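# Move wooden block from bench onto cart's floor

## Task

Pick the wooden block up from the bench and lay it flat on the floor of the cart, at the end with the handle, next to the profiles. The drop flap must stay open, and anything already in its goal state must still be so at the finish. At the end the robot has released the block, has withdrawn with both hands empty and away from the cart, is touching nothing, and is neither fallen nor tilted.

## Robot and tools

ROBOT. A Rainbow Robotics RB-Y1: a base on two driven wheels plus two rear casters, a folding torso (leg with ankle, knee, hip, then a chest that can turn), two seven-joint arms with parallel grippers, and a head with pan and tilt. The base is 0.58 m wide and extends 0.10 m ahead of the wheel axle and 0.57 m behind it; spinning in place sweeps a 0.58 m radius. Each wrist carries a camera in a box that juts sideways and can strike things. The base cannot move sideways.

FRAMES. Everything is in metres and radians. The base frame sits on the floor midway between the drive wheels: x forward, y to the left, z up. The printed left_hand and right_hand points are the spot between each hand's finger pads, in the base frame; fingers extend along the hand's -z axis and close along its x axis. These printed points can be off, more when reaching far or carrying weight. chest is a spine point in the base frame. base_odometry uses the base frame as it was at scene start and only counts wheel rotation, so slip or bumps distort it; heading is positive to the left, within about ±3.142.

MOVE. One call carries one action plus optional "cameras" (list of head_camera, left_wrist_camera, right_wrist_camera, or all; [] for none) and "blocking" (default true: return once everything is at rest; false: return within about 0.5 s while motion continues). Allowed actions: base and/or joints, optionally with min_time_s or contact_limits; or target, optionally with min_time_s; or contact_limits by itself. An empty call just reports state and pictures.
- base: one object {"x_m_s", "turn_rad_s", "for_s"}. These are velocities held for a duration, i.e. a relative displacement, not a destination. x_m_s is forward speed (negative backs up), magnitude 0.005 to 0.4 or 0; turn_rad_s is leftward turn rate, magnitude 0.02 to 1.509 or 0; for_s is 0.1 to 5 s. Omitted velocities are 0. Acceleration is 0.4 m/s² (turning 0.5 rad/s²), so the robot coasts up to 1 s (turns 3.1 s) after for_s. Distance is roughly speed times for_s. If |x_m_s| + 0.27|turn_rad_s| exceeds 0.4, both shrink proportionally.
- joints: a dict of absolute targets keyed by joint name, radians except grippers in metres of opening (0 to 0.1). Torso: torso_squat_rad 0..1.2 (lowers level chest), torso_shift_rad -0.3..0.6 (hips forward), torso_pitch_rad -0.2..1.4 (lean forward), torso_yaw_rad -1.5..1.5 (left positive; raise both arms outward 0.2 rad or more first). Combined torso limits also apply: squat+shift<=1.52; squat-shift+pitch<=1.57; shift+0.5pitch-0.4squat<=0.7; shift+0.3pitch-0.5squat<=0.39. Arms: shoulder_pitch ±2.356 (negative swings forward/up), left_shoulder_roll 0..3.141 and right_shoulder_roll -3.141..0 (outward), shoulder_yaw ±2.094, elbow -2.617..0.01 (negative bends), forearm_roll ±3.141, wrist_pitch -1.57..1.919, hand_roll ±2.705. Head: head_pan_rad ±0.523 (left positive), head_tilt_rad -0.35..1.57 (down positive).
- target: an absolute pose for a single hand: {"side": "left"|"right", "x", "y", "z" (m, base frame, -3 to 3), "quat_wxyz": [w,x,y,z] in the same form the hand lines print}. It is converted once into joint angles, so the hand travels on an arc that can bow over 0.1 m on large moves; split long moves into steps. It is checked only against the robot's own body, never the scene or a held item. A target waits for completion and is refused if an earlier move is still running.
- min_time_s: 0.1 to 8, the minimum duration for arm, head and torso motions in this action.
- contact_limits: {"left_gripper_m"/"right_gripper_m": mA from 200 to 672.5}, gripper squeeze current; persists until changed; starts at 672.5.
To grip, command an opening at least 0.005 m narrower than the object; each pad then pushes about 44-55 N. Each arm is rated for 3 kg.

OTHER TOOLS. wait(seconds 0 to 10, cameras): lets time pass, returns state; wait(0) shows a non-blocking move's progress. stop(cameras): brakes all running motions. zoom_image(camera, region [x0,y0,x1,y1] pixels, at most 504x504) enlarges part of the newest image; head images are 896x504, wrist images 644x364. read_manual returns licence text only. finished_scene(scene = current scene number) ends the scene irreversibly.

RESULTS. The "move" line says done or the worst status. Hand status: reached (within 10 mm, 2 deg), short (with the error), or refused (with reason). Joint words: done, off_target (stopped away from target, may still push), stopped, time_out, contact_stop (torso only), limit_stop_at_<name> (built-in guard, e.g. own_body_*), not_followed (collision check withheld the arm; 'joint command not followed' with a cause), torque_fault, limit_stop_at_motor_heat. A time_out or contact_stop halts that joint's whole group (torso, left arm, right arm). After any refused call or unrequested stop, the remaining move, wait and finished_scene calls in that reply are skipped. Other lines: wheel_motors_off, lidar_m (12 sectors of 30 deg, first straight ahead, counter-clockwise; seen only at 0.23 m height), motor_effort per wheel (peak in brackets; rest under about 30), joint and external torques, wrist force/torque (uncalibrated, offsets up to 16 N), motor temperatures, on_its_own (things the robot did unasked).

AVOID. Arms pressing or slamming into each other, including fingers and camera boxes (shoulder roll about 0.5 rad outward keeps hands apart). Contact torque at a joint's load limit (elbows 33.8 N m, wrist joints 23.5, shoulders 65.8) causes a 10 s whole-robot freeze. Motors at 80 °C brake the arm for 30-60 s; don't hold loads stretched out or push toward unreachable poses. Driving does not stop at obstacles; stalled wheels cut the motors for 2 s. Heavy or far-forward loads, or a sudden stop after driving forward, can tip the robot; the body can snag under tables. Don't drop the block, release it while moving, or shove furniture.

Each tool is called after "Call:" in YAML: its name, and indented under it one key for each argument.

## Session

Call:
move:
  joints: {"head_tilt_rad": 0.6, "head_pan_rad": 0.52}
  cameras: ["head_camera"]

Scene clock: 1.00 s.
Joint torques (N m): left_arm=[-1.56 -0.75 0.68 -0.48 -0.13 -0.55 -0.13] | right_arm=[-3.64 -0.59 -0.78 -1.41 0.04 -0.56 0]
External joint torques (N m): left_arm=[-0.17 -0.9 0.67 0.08 -0.14 -0.13 -0.12] | right_arm=[-0.04 0.53 -0.73 0.22 -0.02 0.03 -0.02]
Motor temperatures (°C): left_arm=[30 28 31 35 34 32 37] | right_arm=[34 30 31 30 36 36 34]
Wrist force (N): left_arm=[-0.1 1.3 -7.8] | right_arm=[-2.6 0.9 -4.7]
Wrist torque (N m): left_arm=[-0.30 0.15 0.11] | right_arm=[-0.08 -0.10 -0.10]
Wrist force, peak (N): left_arm=[0.1 1.6 -7.9] | right_arm=[-2.9 0.8 -5.4]
move: done
base_odometry: x=+0.000 y=+0.000 heading=+0.000
lidar_m: 0.74 1.04 1.57 4.56 1.51 1.06 1.01 1.09 1.44 3.61 1.10 0.79
base_status: not commanded
joint_positions: torso_squat_rad=+0.350 torso_shift_rad=+0.000 torso_pitch_rad=+0.000 torso_yaw_rad=+0.000 left_shoulder_pitch_rad=+0.037 left_shoulder_roll_rad=+0.004 left_shoulder_yaw_rad=-0.043 left_elbow_rad=-0.196 left_forearm_roll_rad=-0.014 left_wrist_pitch_rad=+0.002 left_hand_roll_rad=+0.027 left_gripper_m=+0.099 right_shoulder_pitch_rad=-0.040 right_shoulder_roll_rad=-0.021 right_shoulder_yaw_rad=-0.018 right_elbow_rad=-0.235 right_forearm_roll_rad=+0.049 right_wrist_pitch_rad=-0.014 right_hand_roll_rad=+0.035 right_gripper_m=+0.099 head_pan_rad=+0.520 head_tilt_rad=+0.600
joint_status: all done
wheel_motors_off: 0
motor_effort: left_wheel=+0(1) right_wheel=+0(2)
chest: x=-0.2280 y=+0.0001 z=+1.2475 quat_wxyz=(+1.000, +0.000, +0.000, +0.000) (m; base frame)
left_hand: x=-0.1598 y=+0.2200 z=+0.5653 quat_wxyz=(+0.997, +0.000, -0.079, -0.009) (m; base frame)
right_hand: x=-0.0823 y=-0.2360 z=+0.5770 quat_wxyz=(+0.989, -0.016, -0.142, +0.041) (m; base frame)
pictures: head_camera
camera_calibration:
head_camera: T_world_to_cam=[[0.498239, -0.866471, -0.0314037, 0.147225], [-0.461294, -0.234238, -0.855769, 1.1954], [0.734143, 0.440864, -0.516404, 0.843792], [0, 0, 0, 1]] pos_world=[-0.141388, 0.0355767, 1.46335]

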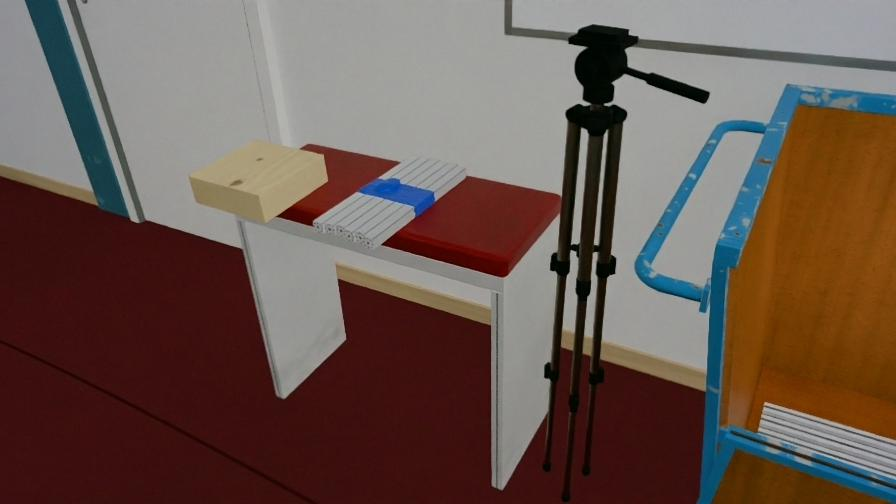

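Call:
move:
  base: {"turn_rad_s": 0.8, "for_s": 1.96}
  joints: {"torso_squat_rad": 0.0, "torso_shift_rad": 0.1, "torso_pitch_rad": 0.8, "head_pan_rad": 0, "head_tilt_rad": 0.15, "left_gripper_m": 0, "right_gripper_m": 0, "left_shoulder_pitch_rad": -0.722, "left_shoulder_roll_rad": 0.188, "left_shoulder_yaw_rad": 0.002, "left_elbow_rad": -2.045, "left_forearm_roll_rad": 0.189, "left_wrist_pitch_rad": 1.909, "left_hand_roll_rad": 0.302, "right_shoulder_pitch_rad": -0.722, "right_shoulder_roll_rad": -0.188, "right_shoulder_yaw_rad": -0.002, "right_elbow_rad": -2.045, "right_forearm_roll_rad": -0.189, "right_wrist_pitch_rad": 1.909, "right_hand_roll_rad": -0.302}
  min_time_s: 3
  cameras: []

Call:
move:
  base: {"x_m_s": 0.4, "for_s": 3.1}
  cameras: []

Call:
move:
  base: {"turn_rad_s": -0.8, "for_s": 1.96}
  cameras: ["head_camera"]

Scene clock: 11.17 s.
Joint torques (N m): left_arm=[-7.62 0.68 2.01 -8.49 0.32 -0.27 0.19] | right_arm=[-7.83 -2.31 -0.34 -9.16 -0.25 0.01 -0.21]
External joint torques (N m): left_arm=[0.5 -0.51 1.2 0.26 0.12 -0.12 0.19] | right_arm=[-0.23 -0.77 0.46 -0.89 -0.3 0.1 -0.21]
Motor temperatures (°C): left_arm=[30 28 31 35 34 32 37] | right_arm=[34 30 31 30 36 36 34]
Wrist force (N): left_arm=[1.0 2.1 -8.2] | right_arm=[-1.0 0.4 -4.8]
Wrist torque (N m): left_arm=[-0.35 0.22 0.07] | right_arm=[-0.07 -0.01 -0.09]
Wrist force, peak (N): left_arm=[0.7 1.4 -8.8] | right_arm=[-4.0 1.8 -4.6]
move: done
base_odometry: x=+0.000 y=+0.000 heading=+1.573
lidar_m: 4.38 1.50 1.07 1.02 1.06 1.44 3.75 1.09 0.80 0.76 1.03 1.57
base_status: done (sent for 1.97 of 1.97 s)
joint_positions: torso_squat_rad=+0.000 torso_shift_rad=+0.100 torso_pitch_rad=+0.800 torso_yaw_rad=+0.000 left_shoulder_pitch_rad=-0.722 left_shoulder_roll_rad=+0.188 left_shoulder_yaw_rad=+0.002 left_elbow_rad=-2.045 left_forearm_roll_rad=+0.189 left_wrist_pitch_rad=+1.909 left_hand_roll_rad=+0.302 left_gripper_m=+0.000 right_shoulder_pitch_rad=-0.722 right_shoulder_roll_rad=-0.188 right_shoulder_yaw_rad=-0.002 right_elbow_rad=-2.045 right_forearm_roll_rad=-0.189 right_wrist_pitch_rad=+1.909 right_hand_roll_rad=-0.302 right_gripper_m=+0.000 head_pan_rad=+0.000 head_tilt_rad=+0.150
joint_status: all done
wheel_motors_off: 0
motor_effort: left_wheel=-2(32) right_wheel=+16(53)
chest: x=+0.0639 y=+0.0001 z=+1.1926 quat_wxyz=(+0.921, +0.000, +0.389, +0.000) (m; base frame)
left_hand: x=+0.3701 y=+0.1549 z=+0.8051 quat_wxyz=(+0.999, -0.050, +0.000, +0.000) (m; base frame)
right_hand: x=+0.3701 y=-0.1548 z=+0.8051 quat_wxyz=(+0.999, +0.050, +0.000, +0.000) (m; base frame)
pictures: none
No camera images: "cameras" was empty.

Scene clock: 15.63 s.
Joint torques (N m): left_arm=[-7.37 0.65 2 -8.59 0.31 -0.28 0.31] | right_arm=[-7.83 -2 -0.4 -8.86 -0.16 0.01 -0.23]
External joint torques (N m): left_arm=[0.74 -0.54 1.19 0.17 0.11 -0.13 0.31] | right_arm=[-0.24 -0.46 0.4 -0.59 -0.21 0.11 -0.23]
Motor temperatures (°C): left_arm=[30 28 31 36 34 32 37] | right_arm=[34 30 31 30 36 36 34]
Wrist force (N): left_arm=[0.5 1.5 -7.2] | right_arm=[-0.6 0.4 -5.2]
Wrist torque (N m): left_arm=[-0.31 0.13 0.12] | right_arm=[-0.05 -0.01 -0.08]
Wrist force, peak (N): left_arm=[1.1 1.9 -8.6] | right_arm=[-0.4 0.9 -5.7]
move: done
base_odometry: x=-0.003 y=+1.240 heading=+1.573
lidar_m: 4.35 1.53 1.10 1.04 1.08 1.47 3.85 1.39 1.13 0.91 1.52 2.05
base_status: done (sent for 3.1 of 3.1 s)
joint_positions: torso_squat_rad=+0.000 torso_shift_rad=+0.100 torso_pitch_rad=+0.800 torso_yaw_rad=+0.000 left_shoulder_pitch_rad=-0.722 left_shoulder_roll_rad=+0.188 left_shoulder_yaw_rad=+0.002 left_elbow_rad=-2.045 left_forearm_roll_rad=+0.189 left_wrist_pitch_rad=+1.909 left_hand_roll_rad=+0.302 left_gripper_m=+0.000 right_shoulder_pitch_rad=-0.722 right_shoulder_roll_rad=-0.188 right_shoulder_yaw_rad=-0.002 right_elbow_rad=-2.045 right_forearm_roll_rad=-0.189 right_wrist_pitch_rad=+1.909 right_hand_roll_rad=-0.302 right_gripper_m=+0.000 head_pan_rad=+0.000 head_tilt_rad=+0.150
joint_status: not commanded
wheel_motors_off: 0
motor_effort: left_wheel=+9(32) right_wheel=-7(44)
chest: x=+0.0639 y=+0.0001 z=+1.1926 quat_wxyz=(+0.921, +0.000, +0.389, +0.000) (m; base frame)
left_hand: x=+0.3701 y=+0.1549 z=+0.8051 quat_wxyz=(+0.999, -0.050, +0.000, +0.000) (m; base frame)
right_hand: x=+0.3701 y=-0.1548 z=+0.8051 quat_wxyz=(+0.999, +0.050, +0.000, +0.000) (m; base frame)
pictures: none
No camera images: "cameras" was empty.

Scene clock: 19.57 s.
Joint torques (N m): left_arm=[-7.11 0.49 2.04 -8.46 0.31 -0.36 0.1] | right_arm=[-7.69 -2.05 -0.17 -9.07 -0.21 -0.15 -0.06]
External joint torques (N m): left_arm=[1 -0.7 1.23 0.29 0.11 -0.2 0.1] | right_arm=[-0.09 -0.51 0.63 -0.81 -0.26 -0.05 -0.06]
Motor temperatures (°C): left_arm=[30 28 31 36 34 32 37] | right_arm=[34 30 31 30 36 36 34]
Wrist force (N): left_arm=[0.4 1.4 -7.1] | right_arm=[-1.2 0.4 -5.4]
Wrist torque (N m): left_arm=[-0.30 0.13 0.10] | right_arm=[-0.05 -0.06 -0.09]
Wrist force, peak (N): left_arm=[0.9 2.6 -8.5] | right_arm=[-0.7 0.3 -5.8]
move: done
base_odometry: x=-0.003 y=+1.240 heading=+0.001
lidar_m: 0.89 1.54 2.02 4.37 1.55 1.10 1.05 1.10 1.47 3.69 1.36 1.12
base_status: done (sent for 1.97 of 1.97 s)
joint_positions: torso_squat_rad=+0.000 torso_shift_rad=+0.100 torso_pitch_rad=+0.800 torso_yaw_rad=+0.000 left_shoulder_pitch_rad=-0.722 left_shoulder_roll_rad=+0.188 left_shoulder_yaw_rad=+0.002 left_elbow_rad=-2.045 left_forearm_roll_rad=+0.189 left_wrist_pitch_rad=+1.909 left_hand_roll_rad=+0.302 left_gripper_m=+0.000 right_shoulder_pitch_rad=-0.722 right_shoulder_roll_rad=-0.188 right_shoulder_yaw_rad=-0.002 right_elbow_rad=-2.045 right_forearm_roll_rad=-0.189 right_wrist_pitch_rad=+1.909 right_hand_roll_rad=-0.302 right_gripper_m=+0.000 head_pan_rad=+0.000 head_tilt_rad=+0.150
joint_status: not commanded
wheel_motors_off: 0
motor_effort: left_wheel=+17(34) right_wheel=-2(37)
chest: x=+0.0639 y=+0.0001 z=+1.1926 quat_wxyz=(+0.921, +0.000, +0.389, +0.000) (m; base frame)
left_hand: x=+0.3701 y=+0.1549 z=+0.8051 quat_wxyz=(+0.999, -0.050, +0.000, +0.000) (m; base frame)
right_hand: x=+0.3701 y=-0.1548 z=+0.8051 quat_wxyz=(+0.999, +0.050, +0.000, +0.000) (m; base frame)
pictures: head_camera
camera_calibration:
head_camera: T_world_to_cam=[[-0.00912363, -0.999502, -0.0302226, 0.0409266], [-0.778816, 0.0260594, -0.62671, 1.04992], [0.627185, 0.01782, -0.778666, 0.830337], [0, 0, 0, 1]] pos_world=[0.297296, -0.00125083, 1.30579]

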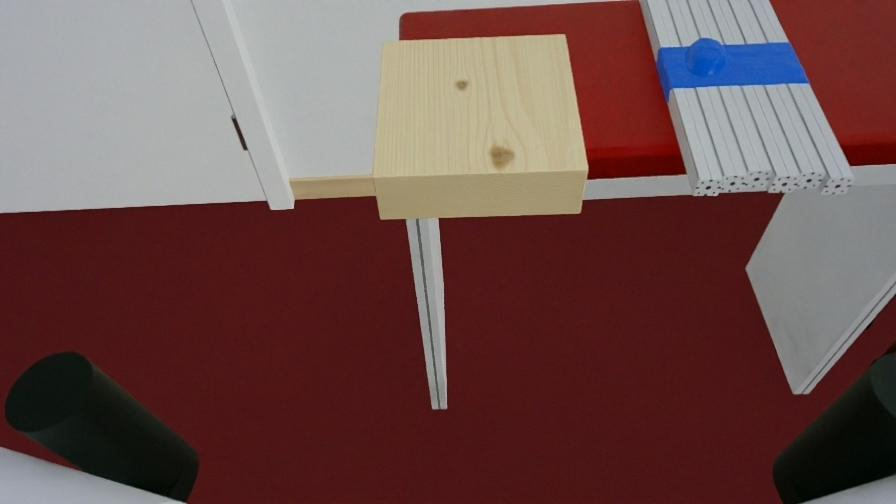

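Call:
move:
  base: {"turn_rad_s": -0.06, "for_s": 0.5}
  cameras: []

Call:
move:
  base: {"x_m_s": 0.3, "for_s": 1.33}
  joints: {"head_tilt_rad": 0.3}
  cameras: ["head_camera"]

Scene clock: 25.03 s.
Joint torques (N m): left_arm=[-7.39 0.6 1.88 -8.46 0.35 -0.45 0.17] | right_arm=[-7.64 -1.92 -0.26 -8.9 -0.15 0.07 -0.07]
External joint torques (N m): left_arm=[0.72 -0.59 1.08 0.3 0.15 -0.3 0.17] | right_arm=[-0.05 -0.38 0.54 -0.63 -0.2 0.16 -0.07]
Motor temperatures (°C): left_arm=[30 28 31 36 34 32 37] | right_arm=[34 30 31 30 36 36 34]
Wrist force (N): left_arm=[0.8 1.5 -7.8] | right_arm=[-0.4 0.3 -5.6]
Wrist torque (N m): left_arm=[-0.32 0.20 0.10] | right_arm=[-0.03 0.03 -0.08]
Wrist force, peak (N): left_arm=[0.7 2.5 -8.5] | right_arm=[-0.6 0.8 -5.8]
move: done
base_odometry: x=-0.003 y=+1.240 heading=-0.028
lidar_m: 0.89 1.53 2.00 4.36 1.61 1.10 1.05 1.10 1.42 3.35 1.36 1.11
base_status: done (sent for 0.5 of 0.5 s)
joint_positions: torso_squat_rad=+0.000 torso_shift_rad=+0.100 torso_pitch_rad=+0.800 torso_yaw_rad=+0.000 left_shoulder_pitch_rad=-0.722 left_shoulder_roll_rad=+0.188 left_shoulder_yaw_rad=+0.002 left_elbow_rad=-2.045 left_forearm_roll_rad=+0.189 left_wrist_pitch_rad=+1.909 left_hand_roll_rad=+0.302 left_gripper_m=+0.000 right_shoulder_pitch_rad=-0.722 right_shoulder_roll_rad=-0.188 right_shoulder_yaw_rad=-0.002 right_elbow_rad=-2.045 right_forearm_roll_rad=-0.189 right_wrist_pitch_rad=+1.909 right_hand_roll_rad=-0.302 right_gripper_m=+0.000 head_pan_rad=+0.000 head_tilt_rad=+0.150
joint_status: not commanded
wheel_motors_off: 0
motor_effort: left_wheel=+19(33) right_wheel=-5(20)
chest: x=+0.0639 y=+0.0001 z=+1.1926 quat_wxyz=(+0.921, +0.000, +0.389, +0.000) (m; base frame)
left_hand: x=+0.3701 y=+0.1549 z=+0.8051 quat_wxyz=(+0.999, -0.050, +0.000, +0.000) (m; base frame)
right_hand: x=+0.3701 y=-0.1548 z=+0.8051 quat_wxyz=(+0.999, +0.050, +0.000, +0.000) (m; base frame)
pictures: none
No camera images: "cameras" was empty.

Scene clock: 27.40 s.
Joint torques (N m): left_arm=[-7.4 0.52 2.07 -8.41 0.38 -0.42 0.21] | right_arm=[-7.95 -2.48 -0.74 -9.12 -0.22 -0.1 -0.19]
External joint torques (N m): left_arm=[0.71 -0.67 1.26 0.34 0.18 -0.27 0.22] | right_arm=[-0.35 -0.94 0.06 -0.85 -0.27 0 -0.19]
Motor temperatures (°C): left_arm=[30 28 31 36 34 32 37] | right_arm=[34 30 31 30 36 36 34]
Wrist force (N): left_arm=[0.4 1.5 -7.4] | right_arm=[-0.7 0.3 -5.1]
Wrist torque (N m): left_arm=[-0.33 0.10 0.12] | right_arm=[-0.02 0.01 -0.09]
Wrist force, peak (N): left_arm=[1.2 2.3 -8.4] | right_arm=[-0.7 0.2 -5.8]
move: done
base_odometry: x=+0.397 y=+1.229 heading=-0.029
lidar_m: 0.49 1.14 1.47 3.54 2.21 1.53 1.45 1.50 1.96 1.66 0.82 0.88
base_status: done (sent for 1.33 of 1.33 s)
joint_positions: torso_squat_rad=+0.000 torso_shift_rad=+0.100 torso_pitch_rad=+0.800 torso_yaw_rad=+0.000 left_shoulder_pitch_rad=-0.722 left_shoulder_roll_rad=+0.188 left_shoulder_yaw_rad=+0.002 left_elbow_rad=-2.045 left_forearm_roll_rad=+0.189 left_wrist_pitch_rad=+1.909 left_hand_roll_rad=+0.302 left_gripper_m=+0.000 right_shoulder_pitch_rad=-0.722 right_shoulder_roll_rad=-0.188 right_shoulder_yaw_rad=-0.002 right_elbow_rad=-2.045 right_forearm_roll_rad=-0.189 right_wrist_pitch_rad=+1.909 right_hand_roll_rad=-0.302 right_gripper_m=+0.000 head_pan_rad=+0.000 head_tilt_rad=+0.300
joint_status: all done
wheel_motors_off: 0
motor_effort: left_wheel=-1(44) right_wheel=+1(31)
chest: x=+0.0639 y=+0.0001 z=+1.1926 quat_wxyz=(+0.921, +0.000, +0.389, +0.000) (m; base frame)
left_hand: x=+0.3701 y=+0.1549 z=+0.8051 quat_wxyz=(+0.999, -0.050, +0.000, +0.000) (m; base frame)
right_hand: x=+0.3701 y=-0.1548 z=+0.8051 quat_wxyz=(+0.999, +0.050, +0.000, +0.000) (m; base frame)
pictures: head_camera
camera_calibration:
head_camera: T_world_to_cam=[[-0.0134536, -0.999504, -0.0284708, 0.0395808], [-0.863728, 0.0259622, -0.503289, 0.906436], [0.503778, 0.0178199, -0.863649, 0.96966], [0, 0, 0, 1]] pos_world=[0.294953, -0.00125112, 1.29477]

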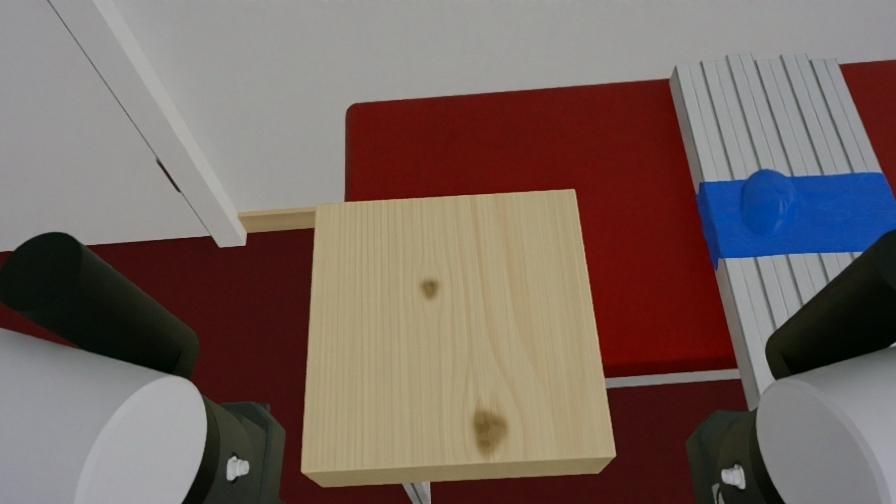

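Call:
move:
  base: {"turn_rad_s": 0.06, "for_s": 0.5}
  cameras: []

Call:
move:
  base: {"x_m_s": 0.15, "for_s": 0.947}
  cameras: ["head_camera", "left_wrist_camera", "right_wrist_camera"]

Scene clock: 31.90 s.
Joint torques (N m): left_arm=[-7.44 0.76 2.11 -8.5 0.33 -0.31 0.19] | right_arm=[-7.65 -2.06 -0.52 -8.98 -0.09 0.05 -0.13]
External joint torques (N m): left_arm=[0.67 -0.43 1.31 0.25 0.13 -0.16 0.19] | right_arm=[-0.06 -0.51 0.28 -0.71 -0.14 0.15 -0.13]
Motor temperatures (°C): left_arm=[30 28 31 36 34 32 37] | right_arm=[34 30 31 30 36 36 34]
Wrist force (N): left_arm=[1.5 2.0 -8.2] | right_arm=[-1.1 0.4 -5.1]
Wrist torque (N m): left_arm=[-0.33 0.25 0.08] | right_arm=[-0.03 -0.05 -0.09]
Wrist force, peak (N): left_arm=[0.6 1.9 -8.6] | right_arm=[-1.4 0.2 -5.8]
move: done
base_odometry: x=+0.397 y=+1.229 heading=+0.001
lidar_m: 0.50 1.14 1.51 3.88 2.12 1.51 1.44 1.51 2.02 1.48 0.82 0.90
base_status: done (sent for 0.5 of 0.5 s)
joint_positions: torso_squat_rad=+0.000 torso_shift_rad=+0.100 torso_pitch_rad=+0.800 torso_yaw_rad=+0.000 left_shoulder_pitch_rad=-0.722 left_shoulder_roll_rad=+0.188 left_shoulder_yaw_rad=+0.002 left_elbow_rad=-2.045 left_forearm_roll_rad=+0.189 left_wrist_pitch_rad=+1.909 left_hand_roll_rad=+0.302 left_gripper_m=+0.000 right_shoulder_pitch_rad=-0.722 right_shoulder_roll_rad=-0.188 right_shoulder_yaw_rad=-0.002 right_elbow_rad=-2.045 right_forearm_roll_rad=-0.189 right_wrist_pitch_rad=+1.909 right_hand_roll_rad=-0.302 right_gripper_m=+0.000 head_pan_rad=+0.000 head_tilt_rad=+0.300
joint_status: not commanded
wheel_motors_off: 0
motor_effort: left_wheel=-12(21) right_wheel=+4(21)
chest: x=+0.0639 y=+0.0001 z=+1.1926 quat_wxyz=(+0.921, +0.000, +0.389, +0.000) (m; base frame)
left_hand: x=+0.3701 y=+0.1549 z=+0.8051 quat_wxyz=(+0.999, -0.050, +0.000, +0.000) (m; base frame)
right_hand: x=+0.3701 y=-0.1548 z=+0.8051 quat_wxyz=(+0.999, +0.050, +0.000, +0.000) (m; base frame)
pictures: none
No camera images: "cameras" was empty.

Scene clock: 33.57 s.
Joint torques (N m): left_arm=[-7.33 0.63 2.24 -8.36 0.42 -0.39 0.14] | right_arm=[-7.74 -2.47 -0.26 -8.98 -0.16 0.12 -0.22]
External joint torques (N m): left_arm=[0.78 -0.57 1.43 0.39 0.22 -0.23 0.14] | right_arm=[-0.14 -0.93 0.54 -0.71 -0.21 0.22 -0.22]
Motor temperatures (°C): left_arm=[30 28 31 36 34 32 37] | right_arm=[34 30 31 30 36 36 34]
Wrist force (N): left_arm=[0.3 1.8 -7.7] | right_arm=[-0.9 0.6 -5.5]
Wrist torque (N m): left_arm=[-0.32 0.09 0.07] | right_arm=[-0.09 -0.02 -0.08]
Wrist force, peak (N): left_arm=[0.6 1.9 -8.3] | right_arm=[-0.6 0.4 -5.7]
move: done
base_odometry: x=+0.537 y=+1.229 heading=+0.001
lidar_m: 0.35 0.36 1.31 3.43 2.34 1.67 1.59 1.65 2.22 1.13 0.73 0.87
base_status: done (sent for 0.93 of 0.93 s)
joint_positions: torso_squat_rad=+0.000 torso_shift_rad=+0.100 torso_pitch_rad=+0.800 torso_yaw_rad=+0.000 left_shoulder_pitch_rad=-0.722 left_shoulder_roll_rad=+0.188 left_shoulder_yaw_rad=+0.002 left_elbow_rad=-2.045 left_forearm_roll_rad=+0.189 left_wrist_pitch_rad=+1.909 left_hand_roll_rad=+0.302 left_gripper_m=+0.000 right_shoulder_pitch_rad=-0.722 right_shoulder_roll_rad=-0.188 right_shoulder_yaw_rad=-0.002 right_elbow_rad=-2.045 right_forearm_roll_rad=-0.189 right_wrist_pitch_rad=+1.909 right_hand_roll_rad=-0.302 right_gripper_m=+0.000 head_pan_rad=+0.000 head_tilt_rad=+0.300
joint_status: not commanded
wheel_motors_off: 0
motor_effort: left_wheel=+8(41) right_wheel=-8(26)
chest: x=+0.0639 y=+0.0001 z=+1.1926 quat_wxyz=(+0.921, +0.000, +0.389, +0.000) (m; base frame)
left_hand: x=+0.3701 y=+0.1549 z=+0.8051 quat_wxyz=(+0.999, -0.050, +0.000, +0.000) (m; base frame)
right_hand: x=+0.3701 y=-0.1548 z=+0.8051 quat_wxyz=(+0.999, +0.050, +0.000, +0.000) (m; base frame)
pictures: head_camera, left_wrist_camera, right_wrist_camera
camera_calibration:
head_camera: T_world_to_cam=[[-0.013451, -0.999504, -0.0284699, 0.039579], [-0.863684, 0.0259611, -0.503364, 0.906521], [0.503854, 0.0178183, -0.863605, 0.969581], [0, 0, 0, 1]] pos_world=[0.294953, -0.00125112, 1.29477]
left_wrist_camera: T_world_to_cam=[[0.999622, 0.0252611, -0.0108532, -0.365684], [0.0270883, -0.837344, 0.546004, -0.290889], [0.00470481, -0.546092, -0.837712, 0.82978], [0, 0, 0, 1]] pos_world=[0.369521, 0.2188, 0.849974]
right_wrist_camera: T_world_to_cam=[[-0.99922, -0.0263597, -0.0294005, 0.3881], [-0.0386407, 0.80606, 0.590571, -0.309315], [0.00813127, 0.591247, -0.80645, 0.80992], [0, 0, 0, 1]] pos_world=[0.36926, -0.219307, 0.847243]

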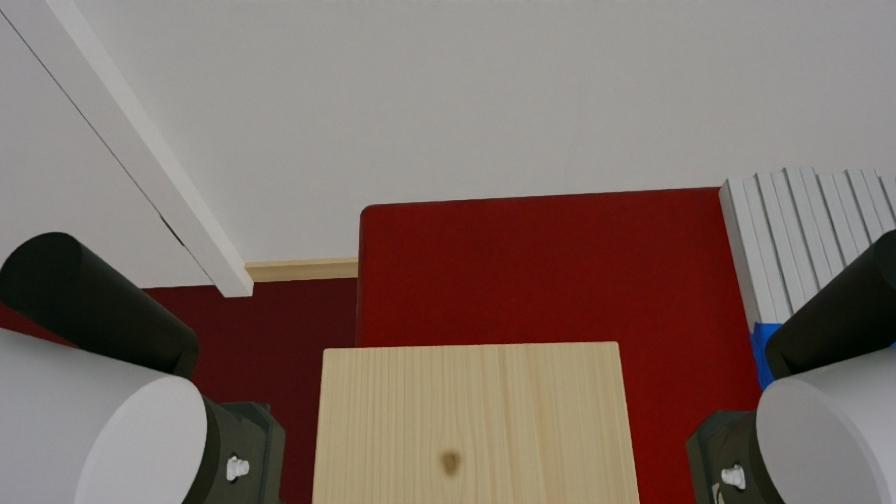

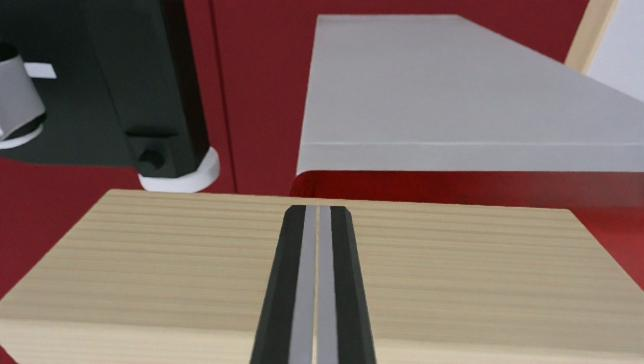

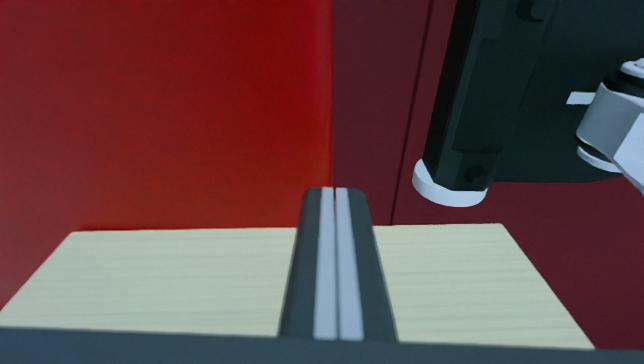

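Call:
move:
  base: {"x_m_s": 0.02, "for_s": 0.4}
  joints: {"left_shoulder_pitch_rad": -0.697, "left_shoulder_roll_rad": 0.174, "left_shoulder_yaw_rad": -0.003, "left_elbow_rad": -1.899, "left_forearm_roll_rad": 0.164, "left_wrist_pitch_rad": 1.742, "left_hand_roll_rad": 0.267, "right_shoulder_pitch_rad": -0.697, "right_shoulder_roll_rad": -0.174, "right_shoulder_yaw_rad": 0.003, "right_elbow_rad": -1.899, "right_forearm_roll_rad": -0.164, "right_wrist_pitch_rad": 1.742, "right_hand_roll_rad": -0.267}
  min_time_s: 0.8
  cameras: []

Call:
move:
  joints: {"left_shoulder_pitch_rad": -0.726, "left_shoulder_roll_rad": 0.124, "left_shoulder_yaw_rad": -0.069, "left_elbow_rad": -1.875, "left_forearm_roll_rad": 0.107, "left_wrist_pitch_rad": 1.742, "left_hand_roll_rad": 0.32, "right_shoulder_pitch_rad": -0.726, "right_shoulder_roll_rad": -0.124, "right_shoulder_yaw_rad": 0.069, "right_elbow_rad": -1.875, "right_forearm_roll_rad": -0.107, "right_wrist_pitch_rad": 1.742, "right_hand_roll_rad": -0.32}
  min_time_s: 1.0
  cameras: ["left_wrist_camera", "right_wrist_camera"]

Scene clock: 39.40 s.
Joint torques (N m): left_arm=[-7.04 -0.5 0.6 -7.97 0.04 -0.49 -0.29] | right_arm=[-6.5 0.95 -0.16 -8.84 0.23 -0.09 0.14]
External joint torques (N m): left_arm=[0.84 -1.53 -0.09 1 -0.17 -0.34 -0.29] | right_arm=[0.84 2.34 0.54 -0.38 0.17 0 0.14]
Motor temperatures (°C): left_arm=[30 28 31 36 34 32 37] | right_arm=[34 30 31 31 36 36 34]
Wrist force (N): left_arm=[0.5 1.5 -7.1] | right_arm=[-0.9 0.9 -5.7]
Wrist torque (N m): left_arm=[-0.26 0.12 0.05] | right_arm=[-0.12 -0.02 -0.08]
Wrist force, peak (N): left_arm=[1.2 2.1 -8.7] | right_arm=[-0.9 0.9 -5.7]
move: done
base_odometry: x=+0.545 y=+1.229 heading=+0.002
lidar_m: 0.35 0.35 1.31 3.40 2.36 1.67 1.60 1.66 2.22 1.14 0.74 0.89
base_status: done (sent for 0.4 of 0.4 s)
joint_positions: torso_squat_rad=+0.000 torso_shift_rad=+0.100 torso_pitch_rad=+0.800 torso_yaw_rad=+0.000 left_shoulder_pitch_rad=-0.697 left_shoulder_roll_rad=+0.174 left_shoulder_yaw_rad=-0.003 left_elbow_rad=-1.899 left_forearm_roll_rad=+0.164 left_wrist_pitch_rad=+1.742 left_hand_roll_rad=+0.267 left_gripper_m=+0.000 right_shoulder_pitch_rad=-0.697 right_shoulder_roll_rad=-0.174 right_shoulder_yaw_rad=+0.003 right_elbow_rad=-1.899 right_forearm_roll_rad=-0.164 right_wrist_pitch_rad=+1.742 right_hand_roll_rad=-0.267 right_gripper_m=+0.000 head_pan_rad=+0.000 head_tilt_rad=+0.300
joint_status: all done
wheel_motors_off: 0
motor_effort: left_wheel=+7(21) right_wheel=-7(18)
chest: x=+0.0639 y=+0.0001 z=+1.1926 quat_wxyz=(+0.921, +0.000, +0.389, +0.000) (m; base frame)
left_hand: x=+0.3706 y=+0.1557 z=+0.7617 quat_wxyz=(+0.999, -0.049, -0.001, +0.001) (m; base frame)
right_hand: x=+0.3707 y=-0.1557 z=+0.7617 quat_wxyz=(+0.999, +0.049, -0.001, -0.001) (m; base frame)
pictures: none
No camera images: "cameras" was empty.

Scene clock: 40.70 s.
Joint torques (N m): left_arm=[-15.64 -25.97 -19.83 -8.67 13.43 -3.86 0.4] | right_arm=[-20.88 25.3 12.17 -11.19 -9.39 -6.58 -2.63]
External joint torques (N m): left_arm=[-7.27 -25.66 -20 0.32 13.25 -3.71 0.4] | right_arm=[-13.06 25.33 12.36 -2.72 -9.46 -6.49 -2.63]
Motor temperatures (°C): left_arm=[30 28 31 36 34 32 37] | right_arm=[34 30 31 31 36 36 34]
Wrist force (N): left_arm=[5.0 65.3 6.5] | right_arm=[-13.7 -60.3 11.4]
Wrist torque (N m): left_arm=[-1.61 0.30 -0.17] | right_arm=[2.33 0.12 2.59]
Wrist force, peak (N): left_arm=[3.9 67.6 7.5] | right_arm=[-14.3 -61.5 11.7]
move: done
base_odometry: x=+0.545 y=+1.229 heading=+0.002
lidar_m: 0.35 0.36 1.32 3.40 2.36 1.67 1.59 1.67 2.22 1.16 0.74 0.90
base_status: not commanded
joint_positions: torso_squat_rad=+0.000 torso_shift_rad=+0.100 torso_pitch_rad=+0.799 torso_yaw_rad=+0.000 left_shoulder_pitch_rad=-0.724 left_shoulder_roll_rad=+0.130 left_shoulder_yaw_rad=-0.064 left_elbow_rad=-1.875 left_forearm_roll_rad=+0.104 left_wrist_pitch_rad=+1.743 left_hand_roll_rad=+0.320 left_gripper_m=+0.000 right_shoulder_pitch_rad=-0.723 right_shoulder_roll_rad=-0.130 right_shoulder_yaw_rad=+0.066 right_elbow_rad=-1.874 right_forearm_roll_rad=-0.105 right_wrist_pitch_rad=+1.744 right_hand_roll_rad=-0.319 right_gripper_m=+0.000 head_pan_rad=+0.000 head_tilt_rad=+0.300
joint_status: all done
wheel_motors_off: 0
motor_effort: left_wheel=+9(9) right_wheel=-9(10)
chest: x=+0.0635 y=+0.0001 z=+1.1927 quat_wxyz=(+0.921, +0.000, +0.389, +0.000) (m; base frame)
left_hand: x=+0.3701 y=+0.1280 z=+0.7616 quat_wxyz=(+0.999, -0.045, +0.000, +0.002) (m; base frame)
right_hand: x=+0.3689 y=-0.1273 z=+0.7611 quat_wxyz=(+0.999, +0.045, +0.001, -0.001) (m; base frame)
pictures: left_wrist_camera, right_wrist_camera
camera_calibration:
left_wrist_camera: T_world_to_cam=[[0.999466, 0.0307066, -0.0111917, -0.365877], [0.0319122, -0.842994, 0.536975, -0.283774], [0.00705413, -0.537045, -0.843524, 0.7811], [0, 0, 0, 1]] pos_world=[0.369228, 0.191501, 0.807161]
right_wrist_camera: T_world_to_cam=[[-0.999372, -0.0241704, -0.0258948, 0.384104], [-0.0347305, 0.812383, 0.58209, -0.299664], [0.00696719, 0.582624, -0.812712, 0.762363], [0, 0, 0, 1]] pos_world=[0.368144, -0.191445, 0.80396]

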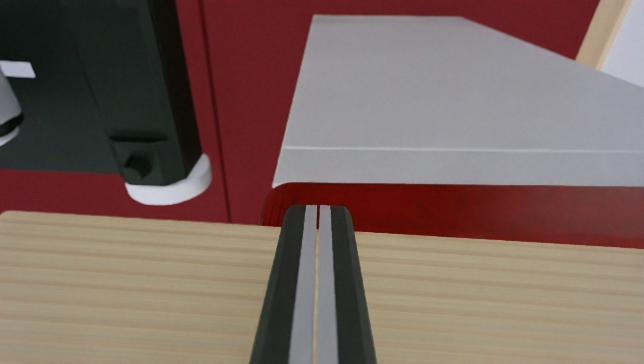

